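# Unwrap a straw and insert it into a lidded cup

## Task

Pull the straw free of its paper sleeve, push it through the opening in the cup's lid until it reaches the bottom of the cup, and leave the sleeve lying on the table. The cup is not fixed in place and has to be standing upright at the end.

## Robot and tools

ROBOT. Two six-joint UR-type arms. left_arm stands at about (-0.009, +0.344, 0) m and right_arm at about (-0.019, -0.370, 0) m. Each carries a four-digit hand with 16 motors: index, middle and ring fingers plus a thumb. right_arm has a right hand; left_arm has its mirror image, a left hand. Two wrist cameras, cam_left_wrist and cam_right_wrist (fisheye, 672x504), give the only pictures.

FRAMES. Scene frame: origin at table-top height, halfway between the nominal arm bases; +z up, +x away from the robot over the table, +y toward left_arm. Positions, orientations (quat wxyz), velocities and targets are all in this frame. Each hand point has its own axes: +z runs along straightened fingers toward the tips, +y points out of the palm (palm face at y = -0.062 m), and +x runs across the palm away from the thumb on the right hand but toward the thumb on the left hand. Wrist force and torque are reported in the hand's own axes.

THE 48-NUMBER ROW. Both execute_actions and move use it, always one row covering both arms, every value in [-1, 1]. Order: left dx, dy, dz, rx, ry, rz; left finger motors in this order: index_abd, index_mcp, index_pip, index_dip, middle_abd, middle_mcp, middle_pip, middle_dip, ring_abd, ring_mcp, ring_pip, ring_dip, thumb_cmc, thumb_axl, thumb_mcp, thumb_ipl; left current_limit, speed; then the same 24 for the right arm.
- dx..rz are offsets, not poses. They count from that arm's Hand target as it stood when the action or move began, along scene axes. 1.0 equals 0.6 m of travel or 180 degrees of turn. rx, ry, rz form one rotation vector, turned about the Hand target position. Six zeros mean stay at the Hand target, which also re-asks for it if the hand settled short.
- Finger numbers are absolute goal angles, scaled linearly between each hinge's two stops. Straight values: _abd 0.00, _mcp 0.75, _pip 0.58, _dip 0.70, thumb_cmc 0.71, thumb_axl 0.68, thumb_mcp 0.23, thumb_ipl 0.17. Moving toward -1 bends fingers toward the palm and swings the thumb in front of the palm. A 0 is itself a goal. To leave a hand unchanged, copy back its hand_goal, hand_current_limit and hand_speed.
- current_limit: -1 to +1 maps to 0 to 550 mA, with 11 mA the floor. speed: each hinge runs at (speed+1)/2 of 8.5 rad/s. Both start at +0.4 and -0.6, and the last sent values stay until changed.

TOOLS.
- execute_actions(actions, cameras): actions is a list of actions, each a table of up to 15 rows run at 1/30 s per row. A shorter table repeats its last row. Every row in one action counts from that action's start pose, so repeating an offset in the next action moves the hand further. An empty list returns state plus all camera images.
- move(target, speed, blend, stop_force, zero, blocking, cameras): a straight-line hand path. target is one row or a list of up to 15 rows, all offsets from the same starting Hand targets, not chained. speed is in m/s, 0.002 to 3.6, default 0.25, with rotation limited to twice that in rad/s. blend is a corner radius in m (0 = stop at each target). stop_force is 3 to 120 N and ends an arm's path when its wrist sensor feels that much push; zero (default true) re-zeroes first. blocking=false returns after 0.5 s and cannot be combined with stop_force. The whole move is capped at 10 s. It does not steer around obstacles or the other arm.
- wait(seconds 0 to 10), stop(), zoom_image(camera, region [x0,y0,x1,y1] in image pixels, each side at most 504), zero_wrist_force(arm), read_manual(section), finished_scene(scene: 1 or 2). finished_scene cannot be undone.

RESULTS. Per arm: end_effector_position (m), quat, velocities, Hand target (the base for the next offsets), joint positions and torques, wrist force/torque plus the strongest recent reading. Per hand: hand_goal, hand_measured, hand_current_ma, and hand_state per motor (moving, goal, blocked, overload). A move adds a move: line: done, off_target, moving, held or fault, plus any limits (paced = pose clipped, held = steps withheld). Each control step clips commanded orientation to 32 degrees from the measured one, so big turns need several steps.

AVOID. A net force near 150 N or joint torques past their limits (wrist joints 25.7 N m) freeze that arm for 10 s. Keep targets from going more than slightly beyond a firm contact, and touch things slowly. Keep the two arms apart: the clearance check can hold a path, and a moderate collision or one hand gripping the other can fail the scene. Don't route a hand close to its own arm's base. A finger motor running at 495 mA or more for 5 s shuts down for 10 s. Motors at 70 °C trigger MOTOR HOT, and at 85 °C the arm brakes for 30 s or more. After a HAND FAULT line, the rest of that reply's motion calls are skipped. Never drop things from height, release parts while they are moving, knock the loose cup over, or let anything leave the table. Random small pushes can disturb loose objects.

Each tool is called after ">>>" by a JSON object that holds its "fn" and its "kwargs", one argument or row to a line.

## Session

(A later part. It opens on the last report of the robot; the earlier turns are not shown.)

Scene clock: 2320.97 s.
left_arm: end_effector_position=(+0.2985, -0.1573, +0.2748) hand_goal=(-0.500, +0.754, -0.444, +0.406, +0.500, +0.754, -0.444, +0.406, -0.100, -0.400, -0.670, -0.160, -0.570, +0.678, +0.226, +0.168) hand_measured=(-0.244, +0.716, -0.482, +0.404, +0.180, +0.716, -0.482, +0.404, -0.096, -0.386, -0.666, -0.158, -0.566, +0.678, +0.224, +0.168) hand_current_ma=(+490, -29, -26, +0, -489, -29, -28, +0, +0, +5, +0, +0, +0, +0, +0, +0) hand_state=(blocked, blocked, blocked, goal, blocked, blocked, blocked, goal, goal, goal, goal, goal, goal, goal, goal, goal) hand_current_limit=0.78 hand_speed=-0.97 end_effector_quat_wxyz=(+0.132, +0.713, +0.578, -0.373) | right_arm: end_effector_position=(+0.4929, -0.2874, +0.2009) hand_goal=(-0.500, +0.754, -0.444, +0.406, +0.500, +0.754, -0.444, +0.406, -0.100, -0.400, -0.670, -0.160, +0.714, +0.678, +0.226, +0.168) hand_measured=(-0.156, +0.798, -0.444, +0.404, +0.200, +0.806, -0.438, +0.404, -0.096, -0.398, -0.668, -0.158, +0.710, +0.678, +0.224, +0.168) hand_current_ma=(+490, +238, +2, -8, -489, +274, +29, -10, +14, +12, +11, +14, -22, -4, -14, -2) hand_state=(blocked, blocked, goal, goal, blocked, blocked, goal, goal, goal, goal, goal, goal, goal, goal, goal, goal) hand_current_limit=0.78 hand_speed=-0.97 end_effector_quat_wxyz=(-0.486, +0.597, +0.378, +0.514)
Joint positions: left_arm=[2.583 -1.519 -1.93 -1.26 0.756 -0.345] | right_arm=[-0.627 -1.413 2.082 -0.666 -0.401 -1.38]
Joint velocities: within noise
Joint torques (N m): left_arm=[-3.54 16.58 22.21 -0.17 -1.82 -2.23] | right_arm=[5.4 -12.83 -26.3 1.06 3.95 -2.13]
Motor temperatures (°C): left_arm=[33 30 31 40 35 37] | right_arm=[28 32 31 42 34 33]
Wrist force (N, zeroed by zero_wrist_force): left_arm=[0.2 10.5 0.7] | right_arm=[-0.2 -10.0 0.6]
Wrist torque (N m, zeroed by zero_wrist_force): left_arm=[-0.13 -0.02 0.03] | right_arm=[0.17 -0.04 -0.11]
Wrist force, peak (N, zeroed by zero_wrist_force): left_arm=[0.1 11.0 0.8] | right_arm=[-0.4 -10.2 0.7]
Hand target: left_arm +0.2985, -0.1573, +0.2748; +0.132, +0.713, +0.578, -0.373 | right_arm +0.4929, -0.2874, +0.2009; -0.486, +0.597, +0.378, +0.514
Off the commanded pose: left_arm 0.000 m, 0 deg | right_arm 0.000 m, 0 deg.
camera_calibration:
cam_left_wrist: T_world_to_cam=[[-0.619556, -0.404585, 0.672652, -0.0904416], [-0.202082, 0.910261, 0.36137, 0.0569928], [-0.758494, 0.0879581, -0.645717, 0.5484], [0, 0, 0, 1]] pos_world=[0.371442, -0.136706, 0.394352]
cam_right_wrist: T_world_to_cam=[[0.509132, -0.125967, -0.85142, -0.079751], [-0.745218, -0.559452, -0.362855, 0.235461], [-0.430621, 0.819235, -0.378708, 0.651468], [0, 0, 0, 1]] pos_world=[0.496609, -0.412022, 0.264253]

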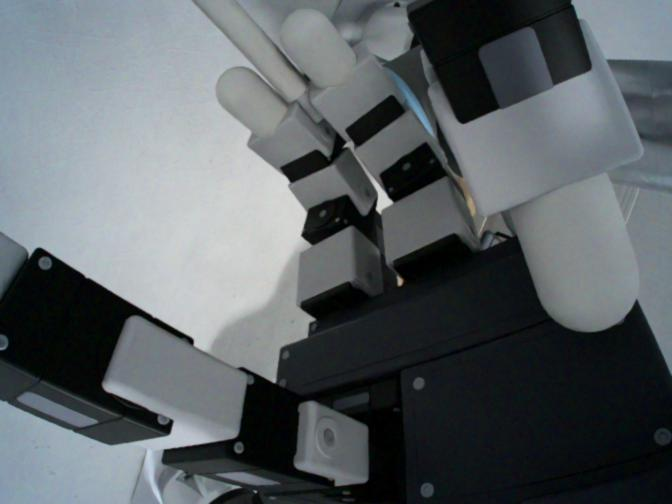

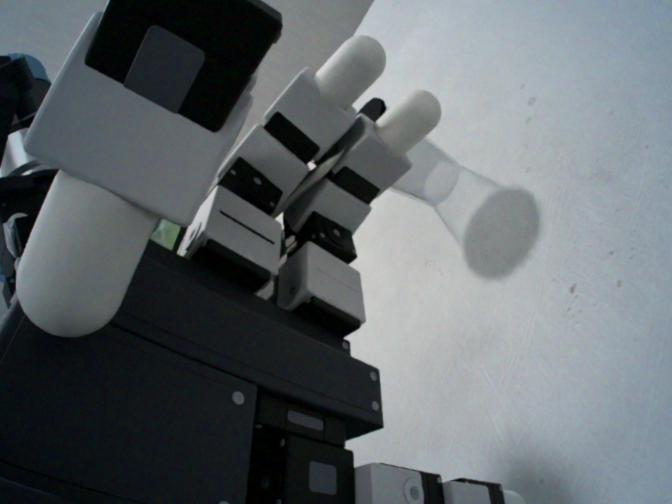

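>>> {"fn": "move", "kwargs": {
  "target": [0,0,0,0,0,0,-0.5,0.754,-0.444,0.406,0.5,0.754,-0.444,0.406,-0.1,-0.4,-0.67,-0.16,-0.57,0.678,0.226,0.168,0.78,-0.97,0.0319,-0.0079,-0.0058,0,0,0,-0.5,0.754,-0.444,0.406,0.5,0.754,-0.444,0.406,-0.1,-0.4,-0.67,-0.16,0.714,0.678,0.226,0.168,0.78,-0.97],
  "speed": 0.01,
  "stop_force": 13,
  "zero": false,
  "cameras": ["all"]
}}

>>> {"fn": "zoom_image", "kwargs": {
  "camera": "cam_left_wrist",
  "region": [200, 0, 400, 160]
}}

>>> {"fn": "zoom_image", "kwargs": {
  "camera": "cam_right_wrist",
  "region": [240, 20, 480, 200]
}}

Scene clock: 2330.80 s.
left_arm: end_effector_position=(+0.2985, -0.1573, +0.2748) hand_goal=(-0.500, +0.754, -0.444, +0.406, +0.500, +0.754, -0.444, +0.406, -0.100, -0.400, -0.670, -0.160, -0.570, +0.678, +0.226, +0.168) hand_measured=(-0.250, +0.742, -0.484, +0.396, +0.180, +0.742, -0.488, +0.396, -0.096, -0.386, -0.666, -0.158, -0.566, +0.678, +0.224, +0.168) hand_current_ma=(+490, -4, -30, -2, -489, -3, -36, -3, +0, +5, +0, +0, +0, +0, +0, +0) hand_state=(blocked, goal, blocked, goal, blocked, goal, blocked, goal, goal, goal, goal, goal, goal, goal, goal, goal) hand_current_limit=0.78 hand_speed=-0.97 end_effector_quat_wxyz=(+0.132, +0.713, +0.578, -0.373) | right_arm: end_effector_position=(+0.5120, -0.2921, +0.1974) hand_goal=(-0.500, +0.754, -0.444, +0.406, +0.500, +0.754, -0.444, +0.406, -0.100, -0.400, -0.670, -0.160, +0.714, +0.678, +0.226, +0.168) hand_measured=(-0.164, +0.754, -0.450, +0.404, +0.226, +0.762, -0.446, +0.404, -0.096, -0.398, -0.668, -0.158, +0.710, +0.678, +0.224, +0.168) hand_current_ma=(+490, +2, -33, -8, -489, +38, -8, -10, +14, +12, +11, +14, -22, -4, -14, -2) hand_state=(blocked, goal, goal, goal, blocked, goal, goal, goal, goal, goal, goal, goal, goal, goal, goal, goal) hand_current_limit=0.78 hand_speed=-0.97 end_effector_quat_wxyz=(-0.486, +0.597, +0.378, +0.514)
Joint positions: left_arm=[2.583 -1.519 -1.93 -1.26 0.756 -0.345] | right_arm=[-0.607 -1.363 2.031 -0.665 -0.382 -1.381]
Joint torques (N m): left_arm=[-2.7 18.31 24.21 4.44 -1.07 -1.91] | right_arm=[8.62 -16.07 -23.12 3.65 1.55 -1.78]
Wrist force (N, zeroed by zero_wrist_force): left_arm=[-0.5 0.4 0.0] | right_arm=[-1.8 -0.8 0.0]
Wrist torque (N m, zeroed by zero_wrist_force): left_arm=[-0.03 0.00 0.05] | right_arm=[-0.01 -0.05 -0.33]
Wrist force, peak (N, zeroed by zero_wrist_force): left_arm=[0.0 11.1 0.7] | right_arm=[-0.3 -10.3 0.7]
Hand target: left_arm +0.2985, -0.1573, +0.2748; +0.132, +0.713, +0.578, -0.373 | right_arm +0.5120, -0.2921, +0.1974; -0.486, +0.597, +0.378, +0.514
Off the commanded pose: left_arm 0.000 m, 0 deg | right_arm 0.000 m, 0 deg.
move: done
camera_calibration:
cam_left_wrist: T_world_to_cam=[[-0.619556, -0.404585, 0.672652, -0.0904416], [-0.202082, 0.910261, 0.36137, 0.0569928], [-0.758494, 0.0879581, -0.645717, 0.5484], [0, 0, 0, 1]] pos_world=[0.371442, -0.136706, 0.394352]
cam_right_wrist: T_world_to_cam=[[0.509132, -0.125967, -0.85142, -0.0930474], [-0.745218, -0.559452, -0.362855, 0.245795], [-0.430621, 0.819235, -0.378708, 0.662217], [0, 0, 0, 1]] pos_world=[0.515709, -0.416722, 0.260753]

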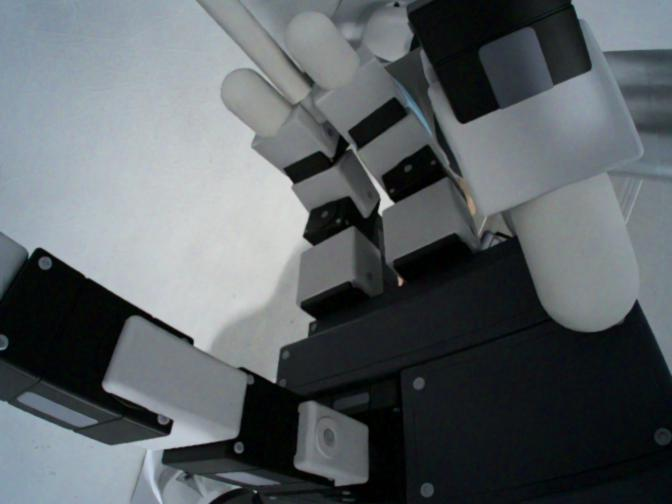

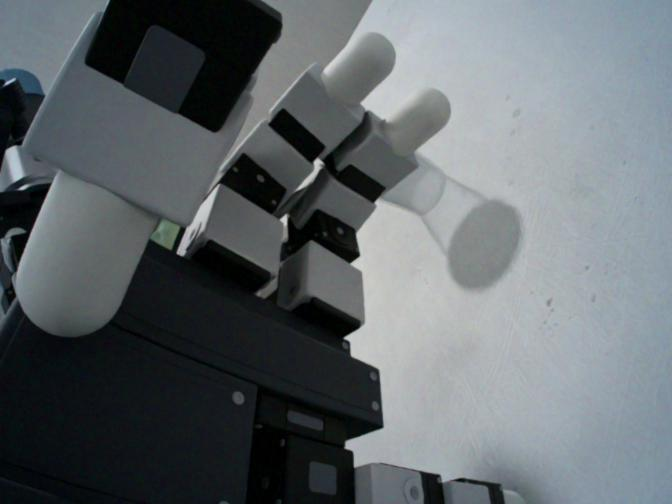

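Scaled by 2.520 from the camera's 672x504 image, which has a finer 960x720 frame.

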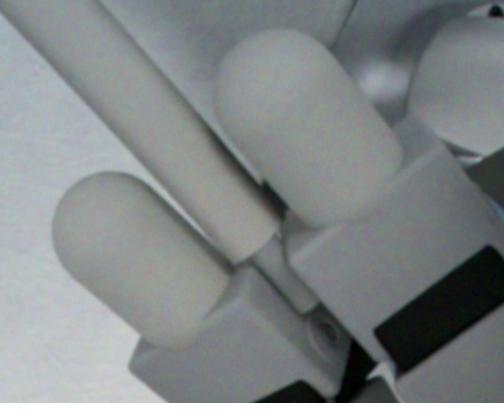

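Scaled by 2.100 from the camera's 672x504 image, which has a finer 960x720 frame.

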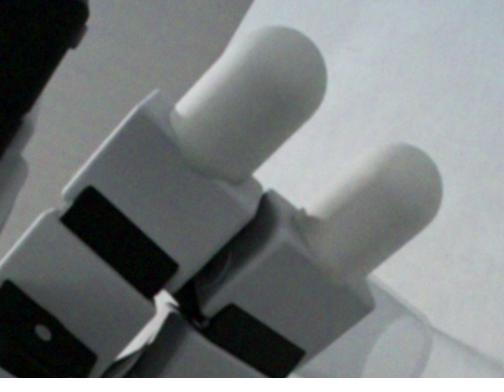

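>>> {"fn": "move", "kwargs": {
  "target": [0,0,0,0,0,0,-0.5,0.754,-0.444,0.406,0.5,0.754,-0.444,0.406,-0.1,-0.4,-0.67,-0.16,-0.57,0.678,0.226,0.168,0.78,-0.97,0,0,0,0,0,0,0.1,0.754,-0.591,0.551,-0.1,0.754,-0.591,0.551,-0.1,-0.4,-0.67,-0.16,0.714,0.678,0.226,0.168,0.78,-0.95]
}}

>>> {"fn": "wait", "kwargs": {
  "seconds": 2.5,
  "cameras": ["all"]
}}

>>> {"fn": "zoom_image", "kwargs": {
  "camera": "cam_right_wrist",
  "region": [200, 20, 480, 240]
}}

>>> {"fn": "zoom_image", "kwargs": {
  "camera": "cam_left_wrist",
  "region": [200, 0, 400, 160]
}}

Scene clock: 2500.67 s.
left_arm: end_effector_position=(+0.2985, -0.1573, +0.2748) hand_goal=(-0.500, +0.754, -0.444, +0.406, +0.500, +0.754, -0.444, +0.406, -0.100, -0.400, -0.670, -0.160, -0.570, +0.678, +0.226, +0.168) hand_measured=(-0.252, +0.748, -0.488, +0.394, +0.180, +0.746, -0.488, +0.394, -0.096, -0.386, -0.666, -0.158, -0.566, +0.678, +0.224, +0.168) hand_current_ma=(+489, -1, -35, -3, -489, -2, -37, -3, +0, +5, +0, +0, +0, +0, +0, +0) hand_state=(blocked, goal, blocked, goal, blocked, goal, blocked, goal, goal, goal, goal, goal, goal, goal, goal, goal) hand_current_limit=0.78 hand_speed=-0.97 end_effector_quat_wxyz=(+0.132, +0.713, +0.578, -0.373) | right_arm: end_effector_position=(+0.5120, -0.2921, +0.1974) hand_goal=(+0.100, +0.754, -0.590, +0.552, -0.100, +0.754, -0.590, +0.552, -0.100, -0.400, -0.670, -0.160, +0.714, +0.678, +0.226, +0.168) hand_measured=(+0.100, +0.756, -0.588, +0.548, -0.092, +0.756, -0.588, +0.550, -0.096, -0.398, -0.668, -0.158, +0.710, +0.678, +0.224, +0.168) hand_current_ma=(-2, +6, +13, -15, +39, +6, +13, -13, +14, +12, +11, +14, -22, -4, -14, -2) hand_state=(goal, goal, goal, goal, goal, goal, goal, goal, goal, goal, goal, goal, goal, goal, goal, goal) hand_current_limit=0.78 hand_speed=-0.95 end_effector_quat_wxyz=(-0.486, +0.597, +0.378, +0.514)
Joint positions: left_arm=[2.583 -1.519 -1.93 -1.26 0.756 -0.345] | right_arm=[-0.607 -1.363 2.031 -0.665 -0.382 -1.381]
Joint torques (N m): left_arm=[-1.56 19.93 27.59 4.47 -1.09 -1.84] | right_arm=[7.18 -15.89 -22.18 2.84 0.74 -1.75]
Wrist force (N, zeroed by zero_wrist_force): left_arm=[0.3 -0.1 0.4] | right_arm=[-1.2 -0.5 -0.4]
Wrist torque (N m, zeroed by zero_wrist_force): left_arm=[-0.08 -0.02 0.02] | right_arm=[0.00 -0.07 -0.28]
Wrist force, peak (N, zeroed by zero_wrist_force): left_arm=[-0.5 1.6 0.1] | right_arm=[-1.5 -1.8 0.0]
Hand target: left_arm +0.2985, -0.1573, +0.2748; +0.132, +0.713, +0.578, -0.373 | right_arm +0.5120, -0.2921, +0.1974; -0.486, +0.597, +0.378, +0.514
Off the commanded pose: left_arm 0.000 m, 0 deg | right_arm 0.000 m, 0 deg.
move: done

Scene clock: 2503.17 s.
left_arm: end_effector_position=(+0.2985, -0.1573, +0.2748) hand_goal=(-0.500, +0.754, -0.444, +0.406, +0.500, +0.754, -0.444, +0.406, -0.100, -0.400, -0.670, -0.160, -0.570, +0.678, +0.226, +0.168) hand_measured=(-0.252, +0.748, -0.488, +0.394, +0.180, +0.746, -0.488, +0.394, -0.096, -0.386, -0.666, -0.158, -0.566, +0.678, +0.224, +0.168) hand_current_ma=(+489, -1, -35, -3, -489, -2, -37, -3, +0, +5, +0, +0, +0, +0, +0, +0) hand_state=(blocked, goal, blocked, goal, blocked, goal, blocked, goal, goal, goal, goal, goal, goal, goal, goal, goal) hand_current_limit=0.78 hand_speed=-0.97 end_effector_quat_wxyz=(+0.132, +0.713, +0.578, -0.373) | right_arm: end_effector_position=(+0.5120, -0.2921, +0.1974) hand_goal=(+0.100, +0.754, -0.590, +0.552, -0.100, +0.754, -0.590, +0.552, -0.100, -0.400, -0.670, -0.160, +0.714, +0.678, +0.226, +0.168) hand_measured=(+0.100, +0.756, -0.588, +0.548, -0.092, +0.756, -0.588, +0.550, -0.096, -0.398, -0.668, -0.158, +0.710, +0.678, +0.224, +0.168) hand_current_ma=(-2, +6, +13, -15, +39, +6, +13, -13, +14, +12, +11, +14, -22, -4, -14, -2) hand_state=(goal, goal, goal, goal, goal, goal, goal, goal, goal, goal, goal, goal, goal, goal, goal, goal) hand_current_limit=0.78 hand_speed=-0.95 end_effector_quat_wxyz=(-0.486, +0.597, +0.378, +0.514)
Joint positions: left_arm=[2.583 -1.519 -1.93 -1.26 0.756 -0.345] | right_arm=[-0.607 -1.363 2.031 -0.665 -0.382 -1.381]
Joint torques (N m): left_arm=[-1.24 20.98 27.03 4.45 -0.98 -1.76] | right_arm=[5.86 -16.39 -21.84 1.78 -0.5 -1.67]
Wrist force (N, zeroed by zero_wrist_force): left_arm=[0.0 0.1 0.0] | right_arm=[-1.5 -0.3 -0.3]
Wrist torque (N m, zeroed by zero_wrist_force): left_arm=[0.00 0.01 -0.01] | right_arm=[0.02 -0.03 -0.30]
Wrist force, peak (N, zeroed by zero_wrist_force): left_arm=[0.7 0.2 0.4] | right_arm=[-1.6 -0.3 -0.3]
Hand target: left_arm +0.2985, -0.1573, +0.2748; +0.132, +0.713, +0.578, -0.373 | right_arm +0.5120, -0.2921, +0.1974; -0.486, +0.597, +0.378, +0.514
Off the commanded pose: left_arm 0.000 m, 0 deg | right_arm 0.000 m, 0 deg.
wait: 2.50 s; at rest by 0.17 s
camera_calibration:
cam_left_wrist: T_world_to_cam=[[-0.619556, -0.404585, 0.672652, -0.0904416], [-0.202082, 0.910261, 0.36137, 0.0569928], [-0.758494, 0.0879581, -0.645717, 0.5484], [0, 0, 0, 1]] pos_world=[0.371442, -0.136706, 0.394352]
cam_right_wrist: T_world_to_cam=[[0.509123, -0.125974, -0.851425, -0.0930442], [-0.745224, -0.559451, -0.362844, 0.245796], [-0.430621, 0.819235, -0.378708, 0.662217], [0, 0, 0, 1]] pos_world=[0.515709, -0.416722, 0.260753]

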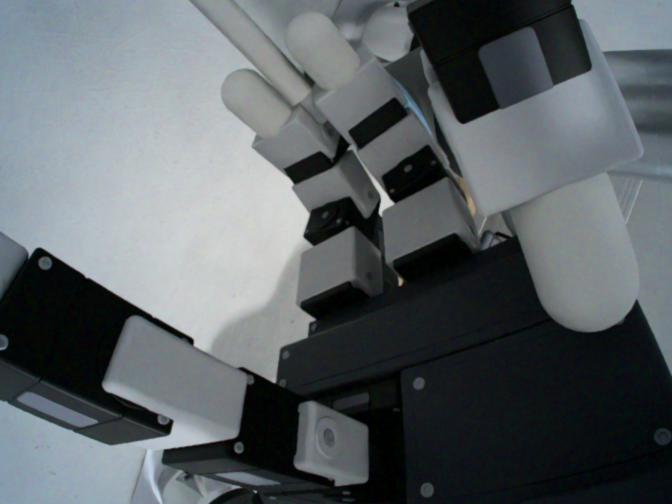

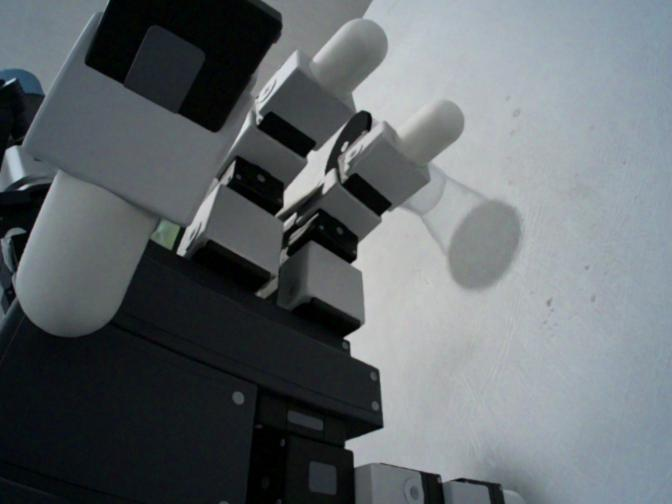

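Scaled by 1.800 from the camera's 672x504 image, which has a finer 960x720 frame.

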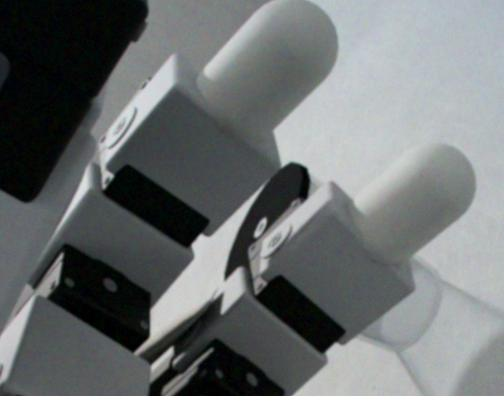

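Scaled by 2.520 from the camera's 672x504 image, which has a finer 960x720 frame.

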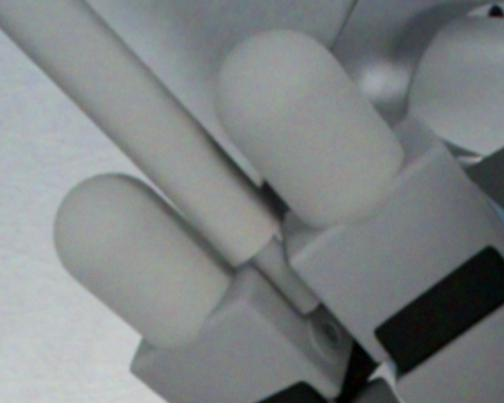

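>>> {"fn": "move", "kwargs": {
  "target": [0,0,0,0,0,0,-0.5,0.754,-0.444,0.406,0.5,0.754,-0.444,0.406,-0.1,-0.4,-0.67,-0.16,-0.57,0.678,0.226,0.168,0.78,-0.97,-0.1275,0.0315,0.0232,0,0,0,0.1,0.754,-0.591,0.551,-0.1,0.754,-0.591,0.551,-0.1,-0.4,-0.67,-0.16,0.714,0.678,0.226,0.168,0.78,-0.95],
  "speed": 0.02,
  "stop_force": 3,
  "cameras": ["all"]
}}

>>> {"fn": "zoom_image", "kwargs": {
  "camera": "cam_right_wrist",
  "region": [200, 0, 480, 220]
}}

>>> {"fn": "zoom_image", "kwargs": {
  "camera": "cam_left_wrist",
  "region": [200, 0, 400, 160]
}}

Scene clock: 2520.63 s.
left_arm: end_effector_position=(+0.2985, -0.1573, +0.2748) hand_goal=(-0.500, +0.754, -0.444, +0.406, +0.500, +0.754, -0.444, +0.406, -0.100, -0.400, -0.670, -0.160, -0.570, +0.678, +0.226, +0.168) hand_measured=(-0.252, +0.750, -0.488, +0.394, +0.180, +0.748, -0.488, +0.394, -0.096, -0.386, -0.666, -0.158, -0.566, +0.678, +0.224, +0.168) hand_current_ma=(+490, +0, -35, -3, -489, -1, -37, -3, +0, +5, +0, +0, +0, +0, +0, +0) hand_state=(blocked, goal, blocked, goal, blocked, goal, blocked, goal, goal, goal, goal, goal, goal, goal, goal, goal) hand_current_limit=0.78 hand_speed=-0.97 end_effector_quat_wxyz=(+0.132, +0.713, +0.578, -0.373) | right_arm: end_effector_position=(+0.4355, -0.2732, +0.2113) hand_goal=(+0.100, +0.754, -0.590, +0.552, -0.100, +0.754, -0.590, +0.552, -0.100, -0.400, -0.670, -0.160, +0.714, +0.678, +0.226, +0.168) hand_measured=(+0.100, +0.754, -0.588, +0.550, -0.092, +0.754, -0.588, +0.550, -0.096, -0.398, -0.668, -0.158, +0.710, +0.678, +0.224, +0.168) hand_current_ma=(-1, +3, +13, -15, +39, +5, +13, -13, +14, +12, +11, +14, -22, -4, -14, -2) hand_state=(goal, goal, goal, goal, goal, goal, goal, goal, goal, goal, goal, goal, goal, goal, goal, goal) hand_current_limit=0.78 hand_speed=-0.95 end_effector_quat_wxyz=(-0.486, +0.597, +0.378, +0.514)
Joint positions: left_arm=[2.583 -1.519 -1.93 -1.26 0.756 -0.345] | right_arm=[-0.701 -1.572 2.224 -0.65 -0.476 -1.38]
Joint torques (N m): left_arm=[0.49 23.03 26.66 4.48 -1.3 -1.76] | right_arm=[-10.54 -21.38 -7.52 3.91 -1.49 1.56]
Wrist force (N, zeroed by zero_wrist_force): left_arm=[0.0 -0.3 0.3] | right_arm=[-1.2 -0.2 -0.4]
Wrist torque (N m, zeroed by zero_wrist_force): left_arm=[-0.07 0.01 0.00] | right_arm=[0.02 -0.06 -0.29]
Wrist force, peak (N, zeroed by zero_wrist_force): left_arm=[0.2 0.3 0.5] | right_arm=[-1.7 -0.2 -0.4]
Hand target: left_arm +0.2985, -0.1573, +0.2748; +0.132, +0.713, +0.578, -0.373 | right_arm +0.4355, -0.2732, +0.2113; -0.486, +0.597, +0.378, +0.514
Off the commanded pose: left_arm 0.000 m, 0 deg | right_arm 0.000 m, 0 deg.
move: done
camera_calibration:
cam_left_wrist: T_world_to_cam=[[-0.619556, -0.404585, 0.672652, -0.0904416], [-0.202082, 0.910261, 0.36137, 0.0569928], [-0.758494, 0.0879581, -0.645717, 0.5484], [0, 0, 0, 1]] pos_world=[0.371442, -0.136706, 0.394352]
cam_right_wrist: T_world_to_cam=[[0.509132, -0.125967, -0.85142, -0.0398833], [-0.745218, -0.559452, -0.362855, 0.204403], [-0.430621, 0.819235, -0.378708, 0.619055], [0, 0, 0, 1]] pos_world=[0.439209, -0.397822, 0.274653]

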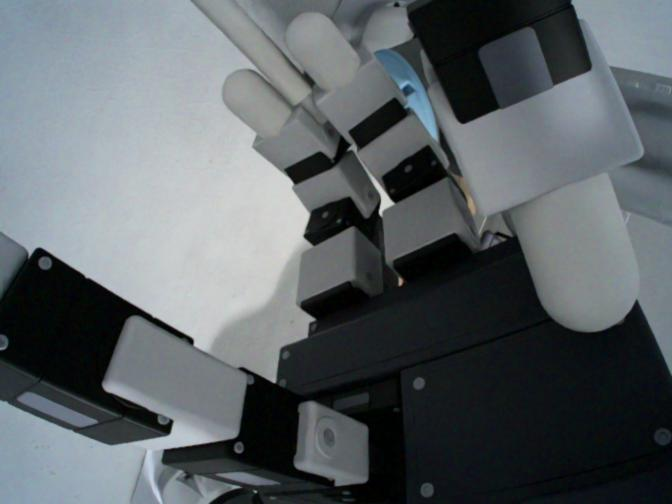

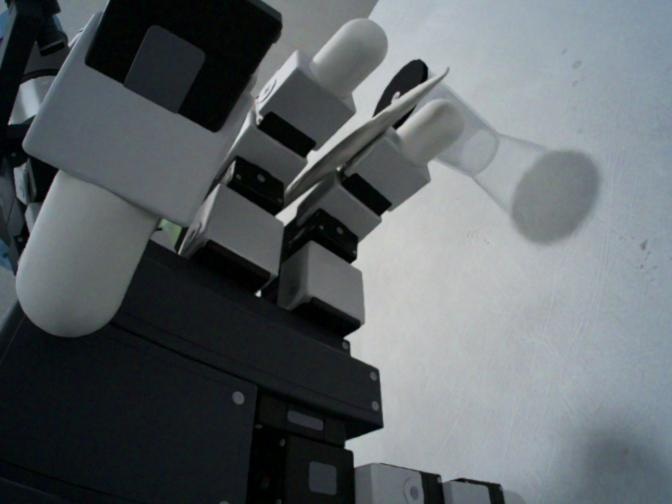

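Scaled by 1.800 from the camera's 672x504 image, which has a finer 960x720 frame.

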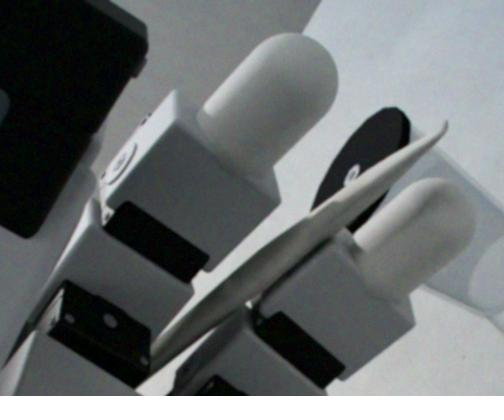

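Scaled by 2.520 from the camera's 672x504 image, which has a finer 960x720 frame.

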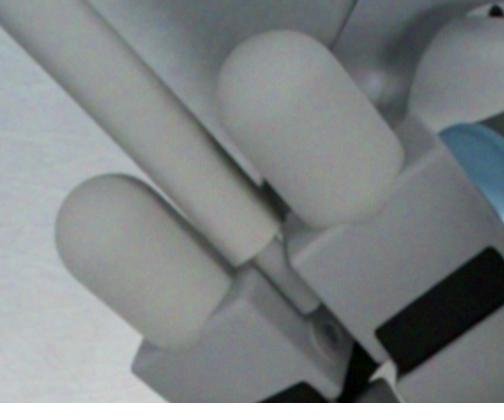

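>>> {"fn": "move", "kwargs": {
  "target": [0,0,0,0,0,0,-0.5,0.754,-0.444,0.406,0.5,0.754,-0.444,0.406,-0.1,-0.4,-0.67,-0.16,-0.57,0.678,0.226,0.168,0.78,-0.97,0,0,0,0,0,0,-0.5,0.754,-0.591,0.551,0.5,0.754,-0.591,0.551,-0.1,-0.4,-0.67,-0.16,0.714,0.678,0.226,0.168,0.78,-0.97]
}}

>>> {"fn": "wait", "kwargs": {
  "seconds": 3.5,
  "cameras": ["all"]
}}

>>> {"fn": "zoom_image", "kwargs": {
  "camera": "cam_right_wrist",
  "region": [200, 0, 480, 220]
}}

Scene clock: 2531.20 s.
left_arm: end_effector_position=(+0.2985, -0.1573, +0.2748) hand_goal=(-0.500, +0.754, -0.444, +0.406, +0.500, +0.754, -0.444, +0.406, -0.100, -0.400, -0.670, -0.160, -0.570, +0.678, +0.226, +0.168) hand_measured=(-0.252, +0.752, -0.488, +0.394, +0.180, +0.752, -0.490, +0.394, -0.096, -0.386, -0.666, -0.158, -0.566, +0.678, +0.224, +0.168) hand_current_ma=(+490, +0, -35, -3, -489, +0, -38, -3, +0, +5, +0, +0, +0, +0, +0, +0) hand_state=(blocked, goal, blocked, goal, blocked, goal, blocked, goal, goal, goal, goal, goal, goal, goal, goal, goal) hand_current_limit=0.78 hand_speed=-0.97 end_effector_quat_wxyz=(+0.132, +0.713, +0.578, -0.373) | right_arm: end_effector_position=(+0.4355, -0.2732, +0.2113) hand_goal=(-0.500, +0.754, -0.590, +0.552, +0.500, +0.754, -0.590, +0.552, -0.100, -0.400, -0.670, -0.160, +0.714, +0.678, +0.226, +0.168) hand_measured=(-0.170, +0.760, -0.592, +0.550, +0.156, +0.758, -0.588, +0.550, -0.096, -0.398, -0.668, -0.158, +0.710, +0.678, +0.224, +0.168) hand_current_ma=(+439, +28, -9, -13, -489, +19, +13, -13, +14, +12, +11, +14, -22, -4, -14, -2) hand_state=(moving, goal, goal, goal, moving, goal, goal, goal, goal, goal, goal, goal, goal, goal, goal, goal) hand_current_limit=0.78 hand_speed=-0.97 end_effector_quat_wxyz=(-0.486, +0.597, +0.378, +0.514)
Joint positions: left_arm=[2.583 -1.519 -1.93 -1.26 0.756 -0.345] | right_arm=[-0.701 -1.572 2.224 -0.65 -0.476 -1.38]
Joint torques (N m): left_arm=[2.37 25.83 26.18 4.54 -1.01 -1.65] | right_arm=[-9.53 -21.12 -8.08 2.68 -0.95 0.93]
Wrist force (N, zeroed by zero_wrist_force): left_arm=[2.3 1.1 2.4] | right_arm=[1.9 -1.5 -0.6]
Wrist torque (N m, zeroed by zero_wrist_force): left_arm=[-0.13 0.06 0.16] | right_arm=[0.07 0.14 0.39]
Wrist force, peak (N, zeroed by zero_wrist_force): left_arm=[2.3 1.1 2.4] | right_arm=[1.9 -1.5 -0.6]
Hand target: left_arm +0.2985, -0.1573, +0.2748; +0.132, +0.713, +0.578, -0.373 | right_arm +0.4355, -0.2732, +0.2113; -0.486, +0.597, +0.378, +0.514
Off the commanded pose: left_arm 0.000 m, 0 deg | right_arm 0.000 m, 0 deg.
move: done

Scene clock: 2534.70 s.
left_arm: end_effector_position=(+0.2985, -0.1573, +0.2748) hand_goal=(-0.500, +0.754, -0.444, +0.406, +0.500, +0.754, -0.444, +0.406, -0.100, -0.400, -0.670, -0.160, -0.570, +0.678, +0.226, +0.168) hand_measured=(-0.252, +0.752, -0.488, +0.394, +0.180, +0.752, -0.490, +0.394, -0.096, -0.386, -0.666, -0.158, -0.566, +0.678, +0.224, +0.168) hand_current_ma=(+489, +0, -35, -3, -489, +0, -38, -3, +0, +5, +0, +0, +0, +0, +0, +0) hand_state=(blocked, goal, blocked, goal, blocked, goal, blocked, goal, goal, goal, goal, goal, goal, goal, goal, goal) hand_current_limit=0.78 hand_speed=-0.97 end_effector_quat_wxyz=(+0.132, +0.713, +0.578, -0.373) | right_arm: end_effector_position=(+0.4355, -0.2732, +0.2113) hand_goal=(-0.500, +0.754, -0.590, +0.552, +0.500, +0.754, -0.590, +0.552, -0.100, -0.400, -0.670, -0.160, +0.714, +0.678, +0.226, +0.168) hand_measured=(-0.172, +0.760, -0.592, +0.550, +0.156, +0.758, -0.588, +0.550, -0.096, -0.398, -0.668, -0.158, +0.710, +0.678, +0.224, +0.168) hand_current_ma=(+489, +30, -9, -13, -489, +20, +13, -13, +14, +12, +11, +14, -22, -4, -14, -2) hand_state=(blocked, goal, goal, goal, blocked, goal, goal, goal, goal, goal, goal, goal, goal, goal, goal, goal) hand_current_limit=0.78 hand_speed=-0.97 end_effector_quat_wxyz=(-0.486, +0.597, +0.378, +0.514)
Joint positions: left_arm=[2.583 -1.519 -1.93 -1.26 0.756 -0.345] | right_arm=[-0.701 -1.572 2.224 -0.65 -0.476 -1.38]
Joint torques (N m): left_arm=[2.68 25.93 26.61 4.24 -0.85 -1.51] | right_arm=[-10.14 -21.26 -9.23 -0.76 -0.21 -0.69]
Wrist force (N, zeroed by zero_wrist_force): left_arm=[2.3 1.0 2.4] | right_arm=[2.0 -1.1 -0.4]
Wrist torque (N m, zeroed by zero_wrist_force): left_arm=[-0.14 0.08 0.16] | right_arm=[0.10 0.12 0.41]
Wrist force, peak (N, zeroed by zero_wrist_force): left_arm=[2.8 1.2 2.5] | right_arm=[2.3 -1.0 -0.4]
Hand target: left_arm +0.2985, -0.1573, +0.2748; +0.132, +0.713, +0.578, -0.373 | right_arm +0.4355, -0.2732, +0.2113; -0.486, +0.597, +0.378, +0.514
Off the commanded pose: left_arm 0.000 m, 0 deg | right_arm 0.000 m, 0 deg.
wait: 3.50 s; at rest by 0.17 s
camera_calibration:
cam_left_wrist: T_world_to_cam=[[-0.619556, -0.404585, 0.672652, -0.0904416], [-0.202082, 0.910261, 0.36137, 0.0569928], [-0.758494, 0.0879581, -0.645717, 0.5484], [0, 0, 0, 1]] pos_world=[0.371442, -0.136706, 0.394352]
cam_right_wrist: T_world_to_cam=[[0.509132, -0.125967, -0.85142, -0.0398833], [-0.745218, -0.559452, -0.362855, 0.204403], [-0.430621, 0.819235, -0.378708, 0.619055], [0, 0, 0, 1]] pos_world=[0.439209, -0.397822, 0.274653]

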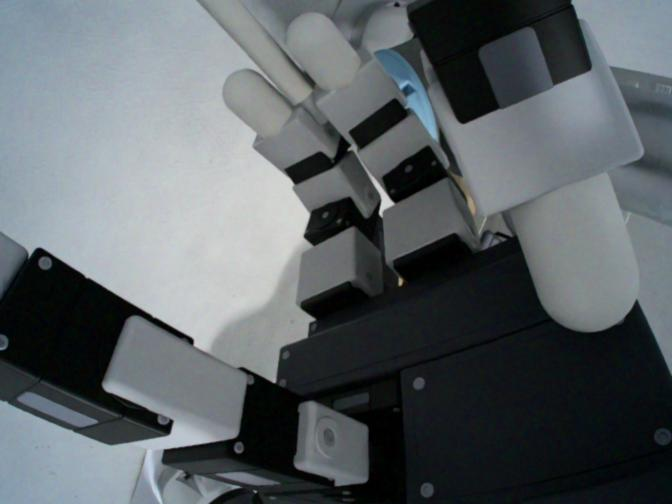

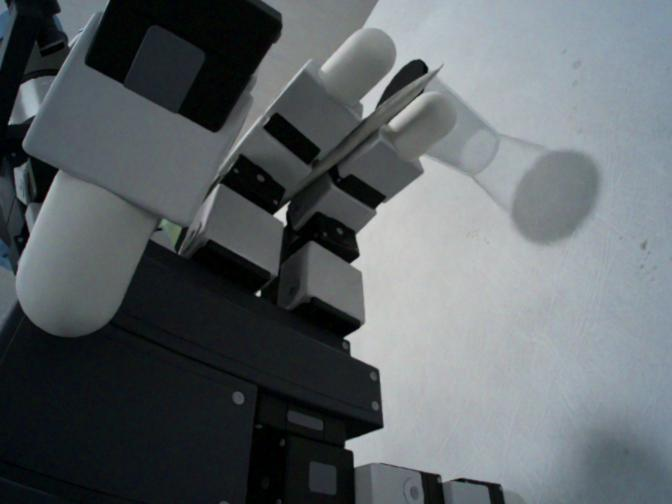

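Scaled by 1.800 from the camera's 672x504 image, which has a finer 960x720 frame.

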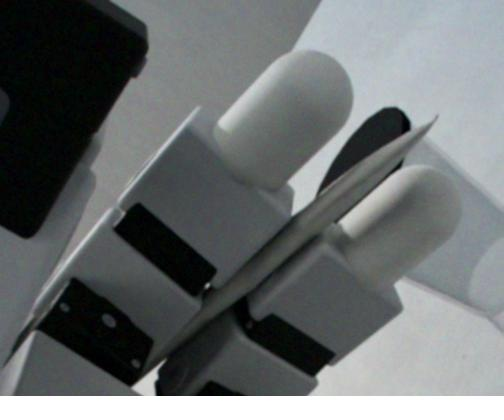

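>>> {"fn": "move", "kwargs": {
  "target": [0,0,0,0,0,0,-0.5,0.754,-0.444,0.406,0.5,0.754,-0.444,0.406,-0.1,-0.4,-0.67,-0.16,-0.57,0.678,0.226,0.168,0.78,-0.97,0.0207,-0.0051,-0.0038,0,0,0,-0.5,0.754,-0.591,0.551,0.5,0.754,-0.591,0.551,-0.1,-0.4,-0.67,-0.16,0.714,0.678,0.226,0.168,0.78,-0.97],
  "speed": 0.007,
  "stop_force": 18,
  "cameras": ["all"]
}}

>>> {"fn": "zoom_image", "kwargs": {
  "camera": "cam_right_wrist",
  "region": [200, 0, 480, 220]
}}

>>> {"fn": "zoom_image", "kwargs": {
  "camera": "cam_left_wrist",
  "region": [200, 0, 400, 160]
}}

Scene clock: 2544.60 s.
left_arm: end_effector_position=(+0.2985, -0.1573, +0.2748) hand_goal=(-0.500, +0.754, -0.444, +0.406, +0.500, +0.754, -0.444, +0.406, -0.100, -0.400, -0.670, -0.160, -0.570, +0.678, +0.226, +0.168) hand_measured=(-0.252, +0.718, -0.488, +0.398, +0.180, +0.720, -0.490, +0.404, -0.096, -0.386, -0.666, -0.158, -0.566, +0.678, +0.224, +0.168) hand_current_ma=(+490, -27, -35, -2, -489, -25, -38, +0, +0, +5, +0, +0, +0, +0, +0, +0) hand_state=(blocked, blocked, blocked, goal, blocked, blocked, blocked, goal, goal, goal, goal, goal, goal, goal, goal, goal) hand_current_limit=0.78 hand_speed=-0.97 end_effector_quat_wxyz=(+0.132, +0.713, +0.578, -0.373) | right_arm: end_effector_position=(+0.4480, -0.2763, +0.2091) hand_goal=(-0.500, +0.754, -0.590, +0.552, +0.500, +0.754, -0.590, +0.552, -0.100, -0.400, -0.670, -0.160, +0.714, +0.678, +0.226, +0.168) hand_measured=(-0.186, +0.800, -0.592, +0.548, +0.156, +0.814, -0.582, +0.550, -0.096, -0.398, -0.668, -0.158, +0.710, +0.678, +0.224, +0.168) hand_current_ma=(+490, +248, -13, -19, -489, +325, +44, -13, +14, +12, +11, +14, -22, -4, -14, -2) hand_state=(blocked, blocked, goal, goal, blocked, blocked, goal, goal, goal, goal, goal, goal, goal, goal, goal, goal) hand_current_limit=0.78 hand_speed=-0.97 end_effector_quat_wxyz=(-0.486, +0.597, +0.378, +0.514)
Joint positions: left_arm=[2.583 -1.519 -1.93 -1.26 0.756 -0.345] | right_arm=[-0.683 -1.535 2.194 -0.656 -0.457 -1.38]
Joint torques (N m): left_arm=[4.94 27.11 26.6 1.97 -2.22 -1.32] | right_arm=[6.15 -7.4 -26.15 -4.35 4.04 -2.47]
Wrist force (N, zeroed by zero_wrist_force): left_arm=[2.0 11.4 2.5] | right_arm=[1.9 -10.6 0.7]
Wrist torque (N m, zeroed by zero_wrist_force): left_arm=[-0.22 0.00 0.11] | right_arm=[0.26 0.13 0.33]
Wrist force, peak (N, zeroed by zero_wrist_force): left_arm=[1.9 12.8 2.9] | right_arm=[2.1 -11.9 0.8]
Hand target: left_arm +0.2985, -0.1573, +0.2748; +0.132, +0.713, +0.578, -0.373 | right_arm +0.4480, -0.2763, +0.2091; -0.486, +0.597, +0.378, +0.514
Off the commanded pose: left_arm 0.000 m, 0 deg | right_arm 0.000 m, 0 deg.
move: done
camera_calibration:
cam_left_wrist: T_world_to_cam=[[-0.619556, -0.404585, 0.672652, -0.0904416], [-0.202082, 0.910261, 0.36137, 0.0569928], [-0.758494, 0.0879581, -0.645717, 0.5484], [0, 0, 0, 1]] pos_world=[0.371442, -0.136706, 0.394352]
cam_right_wrist: T_world_to_cam=[[0.509132, -0.125967, -0.85142, -0.0485453], [-0.745218, -0.559452, -0.362855, 0.211075], [-0.430621, 0.819235, -0.378708, 0.626064], [0, 0, 0, 1]] pos_world=[0.451609, -0.400922, 0.272353]

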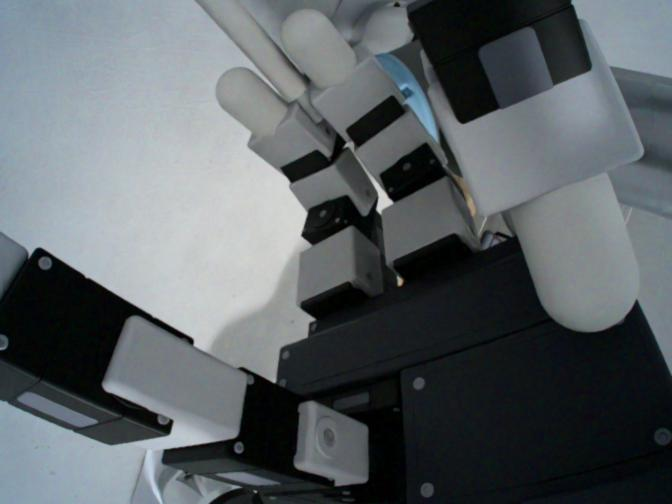

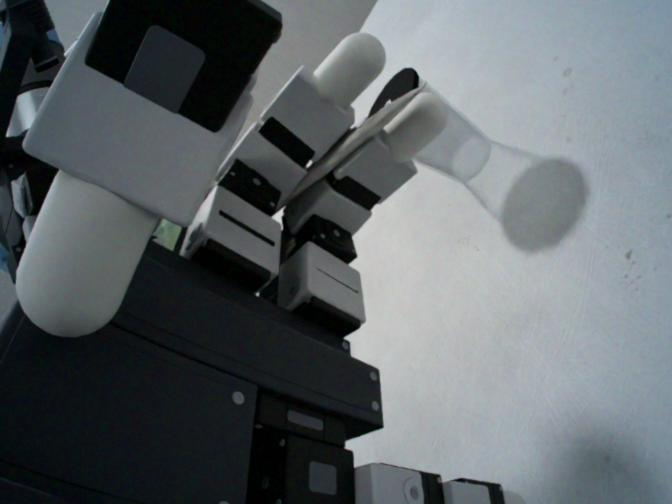

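Scaled by 1.800 from the camera's 672x504 image, which has a finer 960x720 frame.

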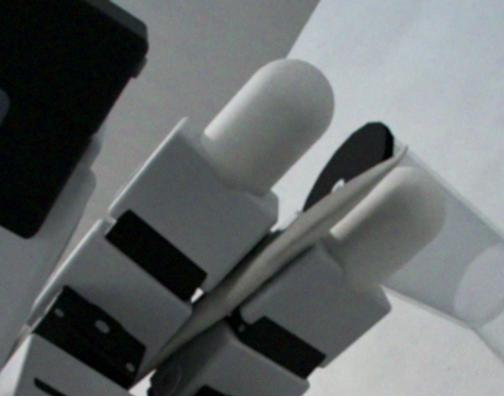

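Scaled by 2.520 from the camera's 672x504 image, which has a finer 960x720 frame.

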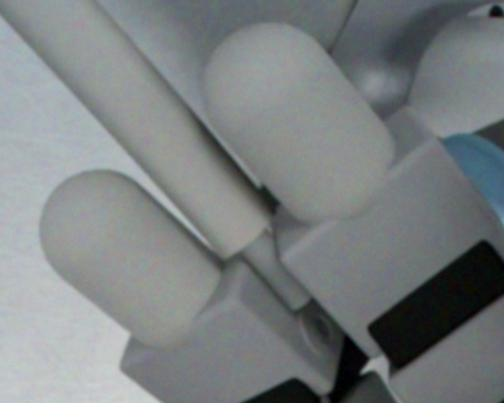

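>>> {"fn": "move", "kwargs": {
  "target": [0,0,0,0,0,0,-0.5,0.754,-0.444,0.406,0.5,0.754,-0.444,0.406,-0.1,-0.4,-0.67,-0.16,-0.57,0.678,0.226,0.168,0.78,-0.97,0.0166,-0.0041,-0.003,0,0,0,-0.5,0.754,-0.591,0.551,0.5,0.754,-0.591,0.551,-0.1,-0.4,-0.67,-0.16,0.714,0.678,0.226,0.168,0.78,-0.97],
  "speed": 0.007,
  "stop_force": 20,
  "zero": false,
  "cameras": ["all"]
}}

>>> {"fn": "zoom_image", "kwargs": {
  "camera": "cam_right_wrist",
  "region": [200, 0, 480, 220]
}}

>>> {"fn": "zoom_image", "kwargs": {
  "camera": "cam_left_wrist",
  "region": [200, 0, 400, 160]
}}

Scene clock: 2556.50 s.
left_arm: end_effector_position=(+0.2985, -0.1573, +0.2748) hand_goal=(-0.500, +0.754, -0.444, +0.406, +0.500, +0.754, -0.444, +0.406, -0.100, -0.400, -0.670, -0.160, -0.570, +0.678, +0.226, +0.168) hand_measured=(-0.256, +0.718, -0.488, +0.398, +0.180, +0.718, -0.490, +0.404, -0.096, -0.386, -0.666, -0.158, -0.566, +0.678, +0.224, +0.168) hand_current_ma=(+489, -28, -35, -2, -489, -26, -38, +0, +0, +5, +0, +0, +0, +0, +0, +0) hand_state=(blocked, blocked, blocked, goal, blocked, blocked, blocked, goal, goal, goal, goal, goal, goal, goal, goal, goal) hand_current_limit=0.78 hand_speed=-0.97 end_effector_quat_wxyz=(+0.132, +0.713, +0.578, -0.373) | right_arm: end_effector_position=(+0.4579, -0.2787, +0.2073) hand_goal=(-0.500, +0.754, -0.590, +0.552, +0.500, +0.754, -0.590, +0.552, -0.100, -0.400, -0.670, -0.160, +0.714, +0.678, +0.226, +0.168) hand_measured=(-0.220, +0.802, -0.590, +0.548, +0.172, +0.814, -0.582, +0.550, -0.096, -0.398, -0.668, -0.158, +0.710, +0.678, +0.224, +0.168) hand_current_ma=(+490, +252, +3, -19, -489, +325, +44, -13, +14, +12, +11, +14, -22, -4, -14, -2) hand_state=(blocked, blocked, goal, goal, blocked, blocked, goal, goal, goal, goal, goal, goal, goal, goal, goal, goal) hand_current_limit=0.78 hand_speed=-0.97 end_effector_quat_wxyz=(-0.486, +0.597, +0.378, +0.514)
Joint positions: left_arm=[2.583 -1.519 -1.93 -1.26 0.756 -0.345] | right_arm=[-0.669 -1.507 2.17 -0.66 -0.444 -1.38]
Joint torques (N m): left_arm=[4.65 29.83 25.82 0.03 -2.31 -1.22] | right_arm=[6.38 -9.67 -25.89 -3.53 3.61 -2.12]
Wrist force (N, zeroed by zero_wrist_force): left_arm=[-0.4 9.7 1.2] | right_arm=[-0.9 -8.8 1.0]
Wrist torque (N m, zeroed by zero_wrist_force): left_arm=[-0.14 -0.04 0.05] | right_arm=[0.13 -0.01 -0.19]
Wrist force, peak (N, zeroed by zero_wrist_force): left_arm=[1.7 12.6 2.7] | right_arm=[1.7 -11.8 1.1]
Hand target: left_arm +0.2985, -0.1573, +0.2748; +0.132, +0.713, +0.578, -0.373 | right_arm +0.4579, -0.2787, +0.2073; -0.486, +0.597, +0.378, +0.514
Off the commanded pose: left_arm 0.000 m, 0 deg | right_arm 0.000 m, 0 deg.
move: done
camera_calibration:
cam_left_wrist: T_world_to_cam=[[-0.619556, -0.404585, 0.672652, -0.0904416], [-0.202082, 0.910261, 0.36137, 0.0569928], [-0.758494, 0.0879581, -0.645717, 0.5484], [0, 0, 0, 1]] pos_world=[0.371442, -0.136706, 0.394352]
cam_right_wrist: T_world_to_cam=[[0.509132, -0.125967, -0.85142, -0.0554715], [-0.745218, -0.559452, -0.362855, 0.216531], [-0.430621, 0.819235, -0.378708, 0.631654], [0, 0, 0, 1]] pos_world=[0.461609, -0.403322, 0.270553]

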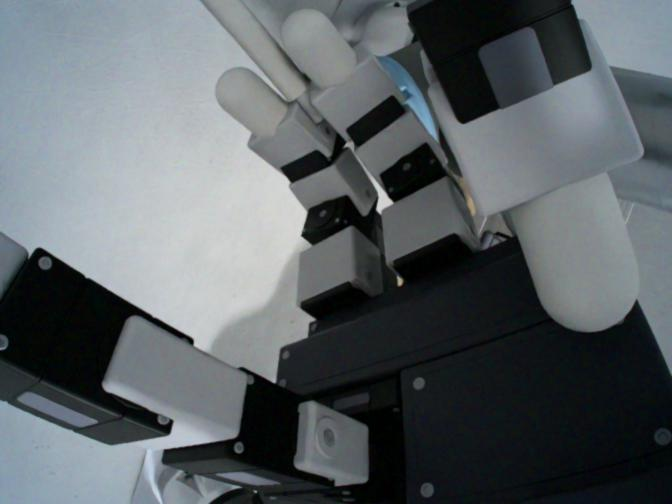

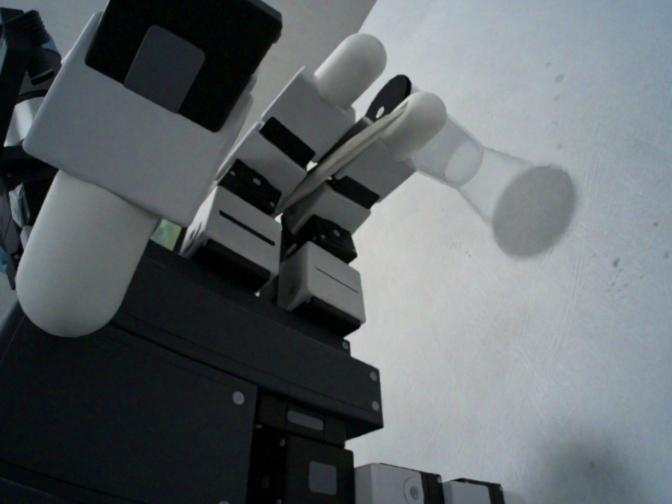

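Scaled by 1.800 from the camera's 672x504 image, which has a finer 960x720 frame.

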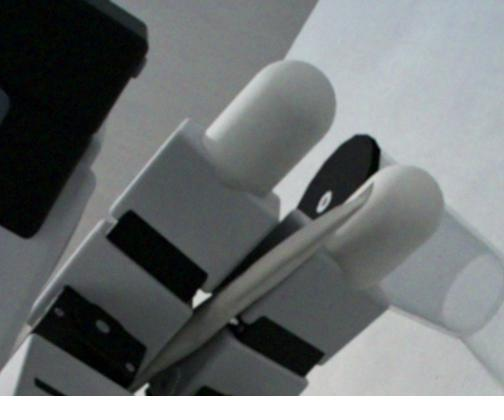

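Scaled by 2.520 from the camera's 672x504 image, which has a finer 960x720 frame.

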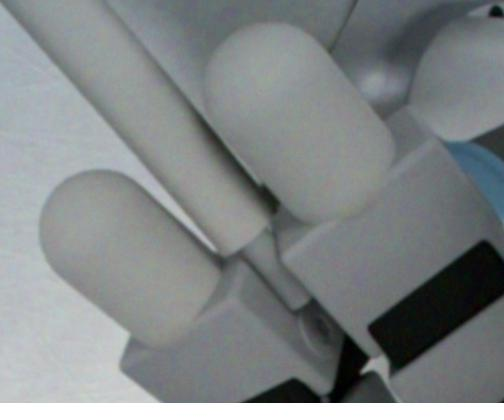

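>>> {"fn": "move", "kwargs": {
  "target": [0,0,0,0,0,0,-0.5,0.754,-0.444,0.406,0.5,0.754,-0.444,0.406,-0.1,-0.4,-0.67,-0.16,-0.57,0.678,0.226,0.168,0.78,-0.97,-0.0112,0.0028,0.002,0,0,0,-0.5,0.754,-0.591,0.551,0.5,0.754,-0.591,0.551,-0.1,-0.4,-0.67,-0.16,0.714,0.678,0.226,0.168,0.78,-0.97],
  "speed": 0.01
}}

>>> {"fn": "move", "kwargs": {
  "target": [0,0,0,0,0,0,-0.5,0.754,-0.444,0.406,0.5,0.754,-0.444,0.406,-0.1,-0.4,-0.67,-0.16,-0.57,0.678,0.226,0.168,0.78,-0.97,0,0,0,0,0,0,0.13,0.754,-0.591,0.551,-0.13,0.754,-0.591,0.551,-0.1,-0.4,-0.67,-0.16,0.714,0.678,0.226,0.168,0.78,-0.97]
}}

>>> {"fn": "wait", "kwargs": {
  "seconds": 3,
  "cameras": ["cam_right_wrist"]
}}

Scene clock: 2762.70 s.
left_arm: end_effector_position=(+0.2985, -0.1573, +0.2748) hand_goal=(-0.500, +0.754, -0.444, +0.406, +0.500, +0.754, -0.444, +0.406, -0.100, -0.400, -0.670, -0.160, -0.570, +0.678, +0.226, +0.168) hand_measured=(-0.256, +0.752, -0.488, +0.392, +0.180, +0.754, -0.490, +0.394, -0.096, -0.386, -0.666, -0.158, -0.566, +0.678, +0.224, +0.168) hand_current_ma=(+489, +0, -36, -4, -489, +0, -38, -3, +0, +5, +0, +0, +0, +0, +0, +0) hand_state=(blocked, goal, blocked, goal, blocked, goal, blocked, goal, goal, goal, goal, goal, goal, goal, goal, goal) hand_current_limit=0.78 hand_speed=-0.97 end_effector_quat_wxyz=(+0.132, +0.713, +0.578, -0.373) | right_arm: end_effector_position=(+0.4513, -0.2771, +0.2084) hand_goal=(-0.500, +0.754, -0.590, +0.552, +0.500, +0.754, -0.590, +0.552, -0.100, -0.400, -0.670, -0.160, +0.714, +0.678, +0.226, +0.168) hand_measured=(-0.220, +0.758, -0.584, +0.550, +0.190, +0.770, -0.582, +0.550, -0.096, -0.398, -0.668, -0.158, +0.710, +0.678, +0.224, +0.168) hand_current_ma=(+489, +14, +35, -5, -489, +82, +44, -13, +14, +12, +11, +14, -22, -4, -14, -2) hand_state=(blocked, goal, goal, goal, blocked, goal, goal, goal, goal, goal, goal, goal, goal, goal, goal, goal) hand_current_limit=0.78 hand_speed=-0.97 end_effector_quat_wxyz=(-0.486, +0.597, +0.378, +0.514)
Joint positions: left_arm=[2.583 -1.519 -1.93 -1.26 0.756 -0.345] | right_arm=[-0.678 -1.526 2.186 -0.658 -0.453 -1.38]
Joint torques (N m): left_arm=[4.46 30.25 25.71 1.41 -0.87 -1.35] | right_arm=[-9.86 -22.76 -6.97 3.68 -1.61 -0.26]
Wrist force (N, zeroed by zero_wrist_force): left_arm=[1.1 -1.3 0.5] | right_arm=[-0.3 0.9 -0.8]
Wrist torque (N m, zeroed by zero_wrist_force): left_arm=[-0.07 0.00 0.15] | right_arm=[0.13 -0.04 0.00]
Wrist force, peak (N, zeroed by zero_wrist_force): left_arm=[-0.2 10.1 1.2] | right_arm=[-0.9 -9.2 1.3]
Hand target: left_arm +0.2985, -0.1573, +0.2748; +0.132, +0.713, +0.578, -0.373 | right_arm +0.4512, -0.2771, +0.2085; -0.486, +0.597, +0.378, +0.514
Off the commanded pose: left_arm 0.000 m, 0 deg | right_arm 0.000 m, 0 deg.
move: done

Scene clock: 2763.20 s.
left_arm: end_effector_position=(+0.2985, -0.1573, +0.2748) hand_goal=(-0.500, +0.754, -0.444, +0.406, +0.500, +0.754, -0.444, +0.406, -0.100, -0.400, -0.670, -0.160, -0.570, +0.678, +0.226, +0.168) hand_measured=(-0.256, +0.752, -0.488, +0.392, +0.180, +0.754, -0.490, +0.392, -0.096, -0.386, -0.666, -0.158, -0.566, +0.678, +0.224, +0.168) hand_current_ma=(+489, +0, -36, -4, -489, +0, -39, -4, +0, +5, +0, +0, +0, +0, +0, +0) hand_state=(blocked, goal, blocked, goal, blocked, goal, blocked, goal, goal, goal, goal, goal, goal, goal, goal, goal) hand_current_limit=0.78 hand_speed=-0.97 end_effector_quat_wxyz=(+0.132, +0.713, +0.578, -0.373) | right_arm: end_effector_position=(+0.4512, -0.2771, +0.2085) hand_goal=(+0.130, +0.754, -0.590, +0.552, -0.130, +0.754, -0.590, +0.552, -0.100, -0.400, -0.670, -0.160, +0.714, +0.678, +0.226, +0.168) hand_measured=(-0.220, +0.756, -0.584, +0.552, +0.190, +0.768, -0.582, +0.550, -0.096, -0.398, -0.668, -0.158, +0.710, +0.678, +0.224, +0.168) hand_current_ma=(+236, +8, +33, -3, -242, +74, +44, -13, +14, +12, +11, +14, -22, -4, -14, -2) hand_state=(moving, goal, goal, goal, moving, goal, goal, goal, goal, goal, goal, goal, goal, goal, goal, goal) hand_current_limit=0.78 hand_speed=-0.97 end_effector_quat_wxyz=(-0.486, +0.597, +0.378, +0.514)
Joint positions: left_arm=[2.583 -1.519 -1.93 -1.26 0.756 -0.345] | right_arm=[-0.678 -1.526 2.187 -0.658 -0.453 -1.38]
Joint torques (N m): left_arm=[5.35 29.52 26 2.13 -0.72 -1.24] | right_arm=[-9.23 -24.33 -7.2 3.57 -1.64 0.98]
Wrist force (N, zeroed by zero_wrist_force): left_arm=[0.8 -1.4 0.6] | right_arm=[-0.2 0.6 -0.8]
Wrist torque (N m, zeroed by zero_wrist_force): left_arm=[-0.08 0.04 0.13] | right_arm=[0.08 -0.03 0.01]
Wrist force, peak (N, zeroed by zero_wrist_force): left_arm=[1.2 -1.5 0.8] | right_arm=[-0.4 0.5 -1.2]
Hand target: left_arm +0.2985, -0.1573, +0.2748; +0.132, +0.713, +0.578, -0.373 | right_arm +0.4512, -0.2771, +0.2085; -0.486, +0.597, +0.378, +0.514
Off the commanded pose: left_arm 0.000 m, 0 deg | right_arm 0.000 m, 0 deg.
move: done

Scene clock: 2766.20 s.
left_arm: end_effector_position=(+0.2985, -0.1573, +0.2748) hand_goal=(-0.500, +0.754, -0.444, +0.406, +0.500, +0.754, -0.444, +0.406, -0.100, -0.400, -0.670, -0.160, -0.570, +0.678, +0.226, +0.168) hand_measured=(-0.256, +0.752, -0.490, +0.392, +0.180, +0.750, -0.492, +0.392, -0.096, -0.386, -0.666, -0.158, -0.566, +0.678, +0.224, +0.168) hand_current_ma=(+489, +0, -39, -4, -489, +0, -42, -4, +0, +5, +0, +0, +0, +0, +0, +0) hand_state=(blocked, goal, blocked, goal, blocked, goal, blocked, goal, goal, goal, goal, goal, goal, goal, goal, goal) hand_current_limit=0.78 hand_speed=-0.97 end_effector_quat_wxyz=(+0.132, +0.713, +0.578, -0.373) | right_arm: end_effector_position=(+0.4512, -0.2771, +0.2085) hand_goal=(+0.130, +0.754, -0.590, +0.552, -0.130, +0.754, -0.590, +0.552, -0.100, -0.400, -0.670, -0.160, +0.714, +0.678, +0.226, +0.168) hand_measured=(+0.086, +0.754, -0.588, +0.552, -0.104, +0.756, -0.588, +0.550, -0.096, -0.398, -0.668, -0.158, +0.710, +0.678, +0.224, +0.168) hand_current_ma=(-4, +0, +14, -2, +44, +6, +13, -13, +14, +12, +11, +14, -22, -4, -14, -2) hand_state=(moving, goal, goal, goal, moving, goal, goal, goal, goal, goal, goal, goal, goal, goal, goal, goal) hand_current_limit=0.78 hand_speed=-0.97 end_effector_quat_wxyz=(-0.486, +0.597, +0.378, +0.514)
Joint positions: left_arm=[2.583 -1.519 -1.93 -1.26 0.756 -0.345] | right_arm=[-0.678 -1.526 2.187 -0.658 -0.453 -1.38]
Joint torques (N m): left_arm=[4.36 23.91 25.66 4.82 -0.83 -1] | right_arm=[-9.8 -23.68 -11.06 2.84 -0.11 1.04]
Wrist force (N, zeroed by zero_wrist_force): left_arm=[0.2 0.1 0.0] | right_arm=[-1.2 -0.5 -0.4]
Wrist torque (N m, zeroed by zero_wrist_force): left_arm=[-0.02 -0.04 0.04] | right_arm=[-0.03 -0.10 -0.27]
Wrist force, peak (N, zeroed by zero_wrist_force): left_arm=[1.0 -1.3 0.3] | right_arm=[-2.1 -0.2 -0.1]
Hand target: left_arm +0.2985, -0.1573, +0.2748; +0.132, +0.713, +0.578, -0.373 | right_arm +0.4512, -0.2771, +0.2085; -0.486, +0.597, +0.378, +0.514
Off the commanded pose: left_arm 0.000 m, 0 deg | right_arm 0.000 m, 0 deg.
wait: 3.00 s; no rest
camera_calibration:
cam_right_wrist: T_world_to_cam=[[0.509132, -0.125967, -0.85142, -0.0508245], [-0.745218, -0.559452, -0.362855, 0.212925], [-0.430621, 0.819235, -0.378708, 0.627831], [0, 0, 0, 1]] pos_world=[0.454909, -0.401622, 0.271753]
Images, in order (width x height): cam_right_wrist 672x504.

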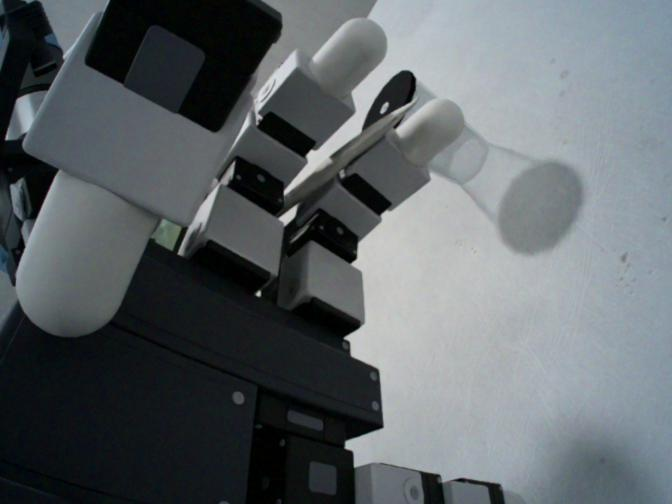

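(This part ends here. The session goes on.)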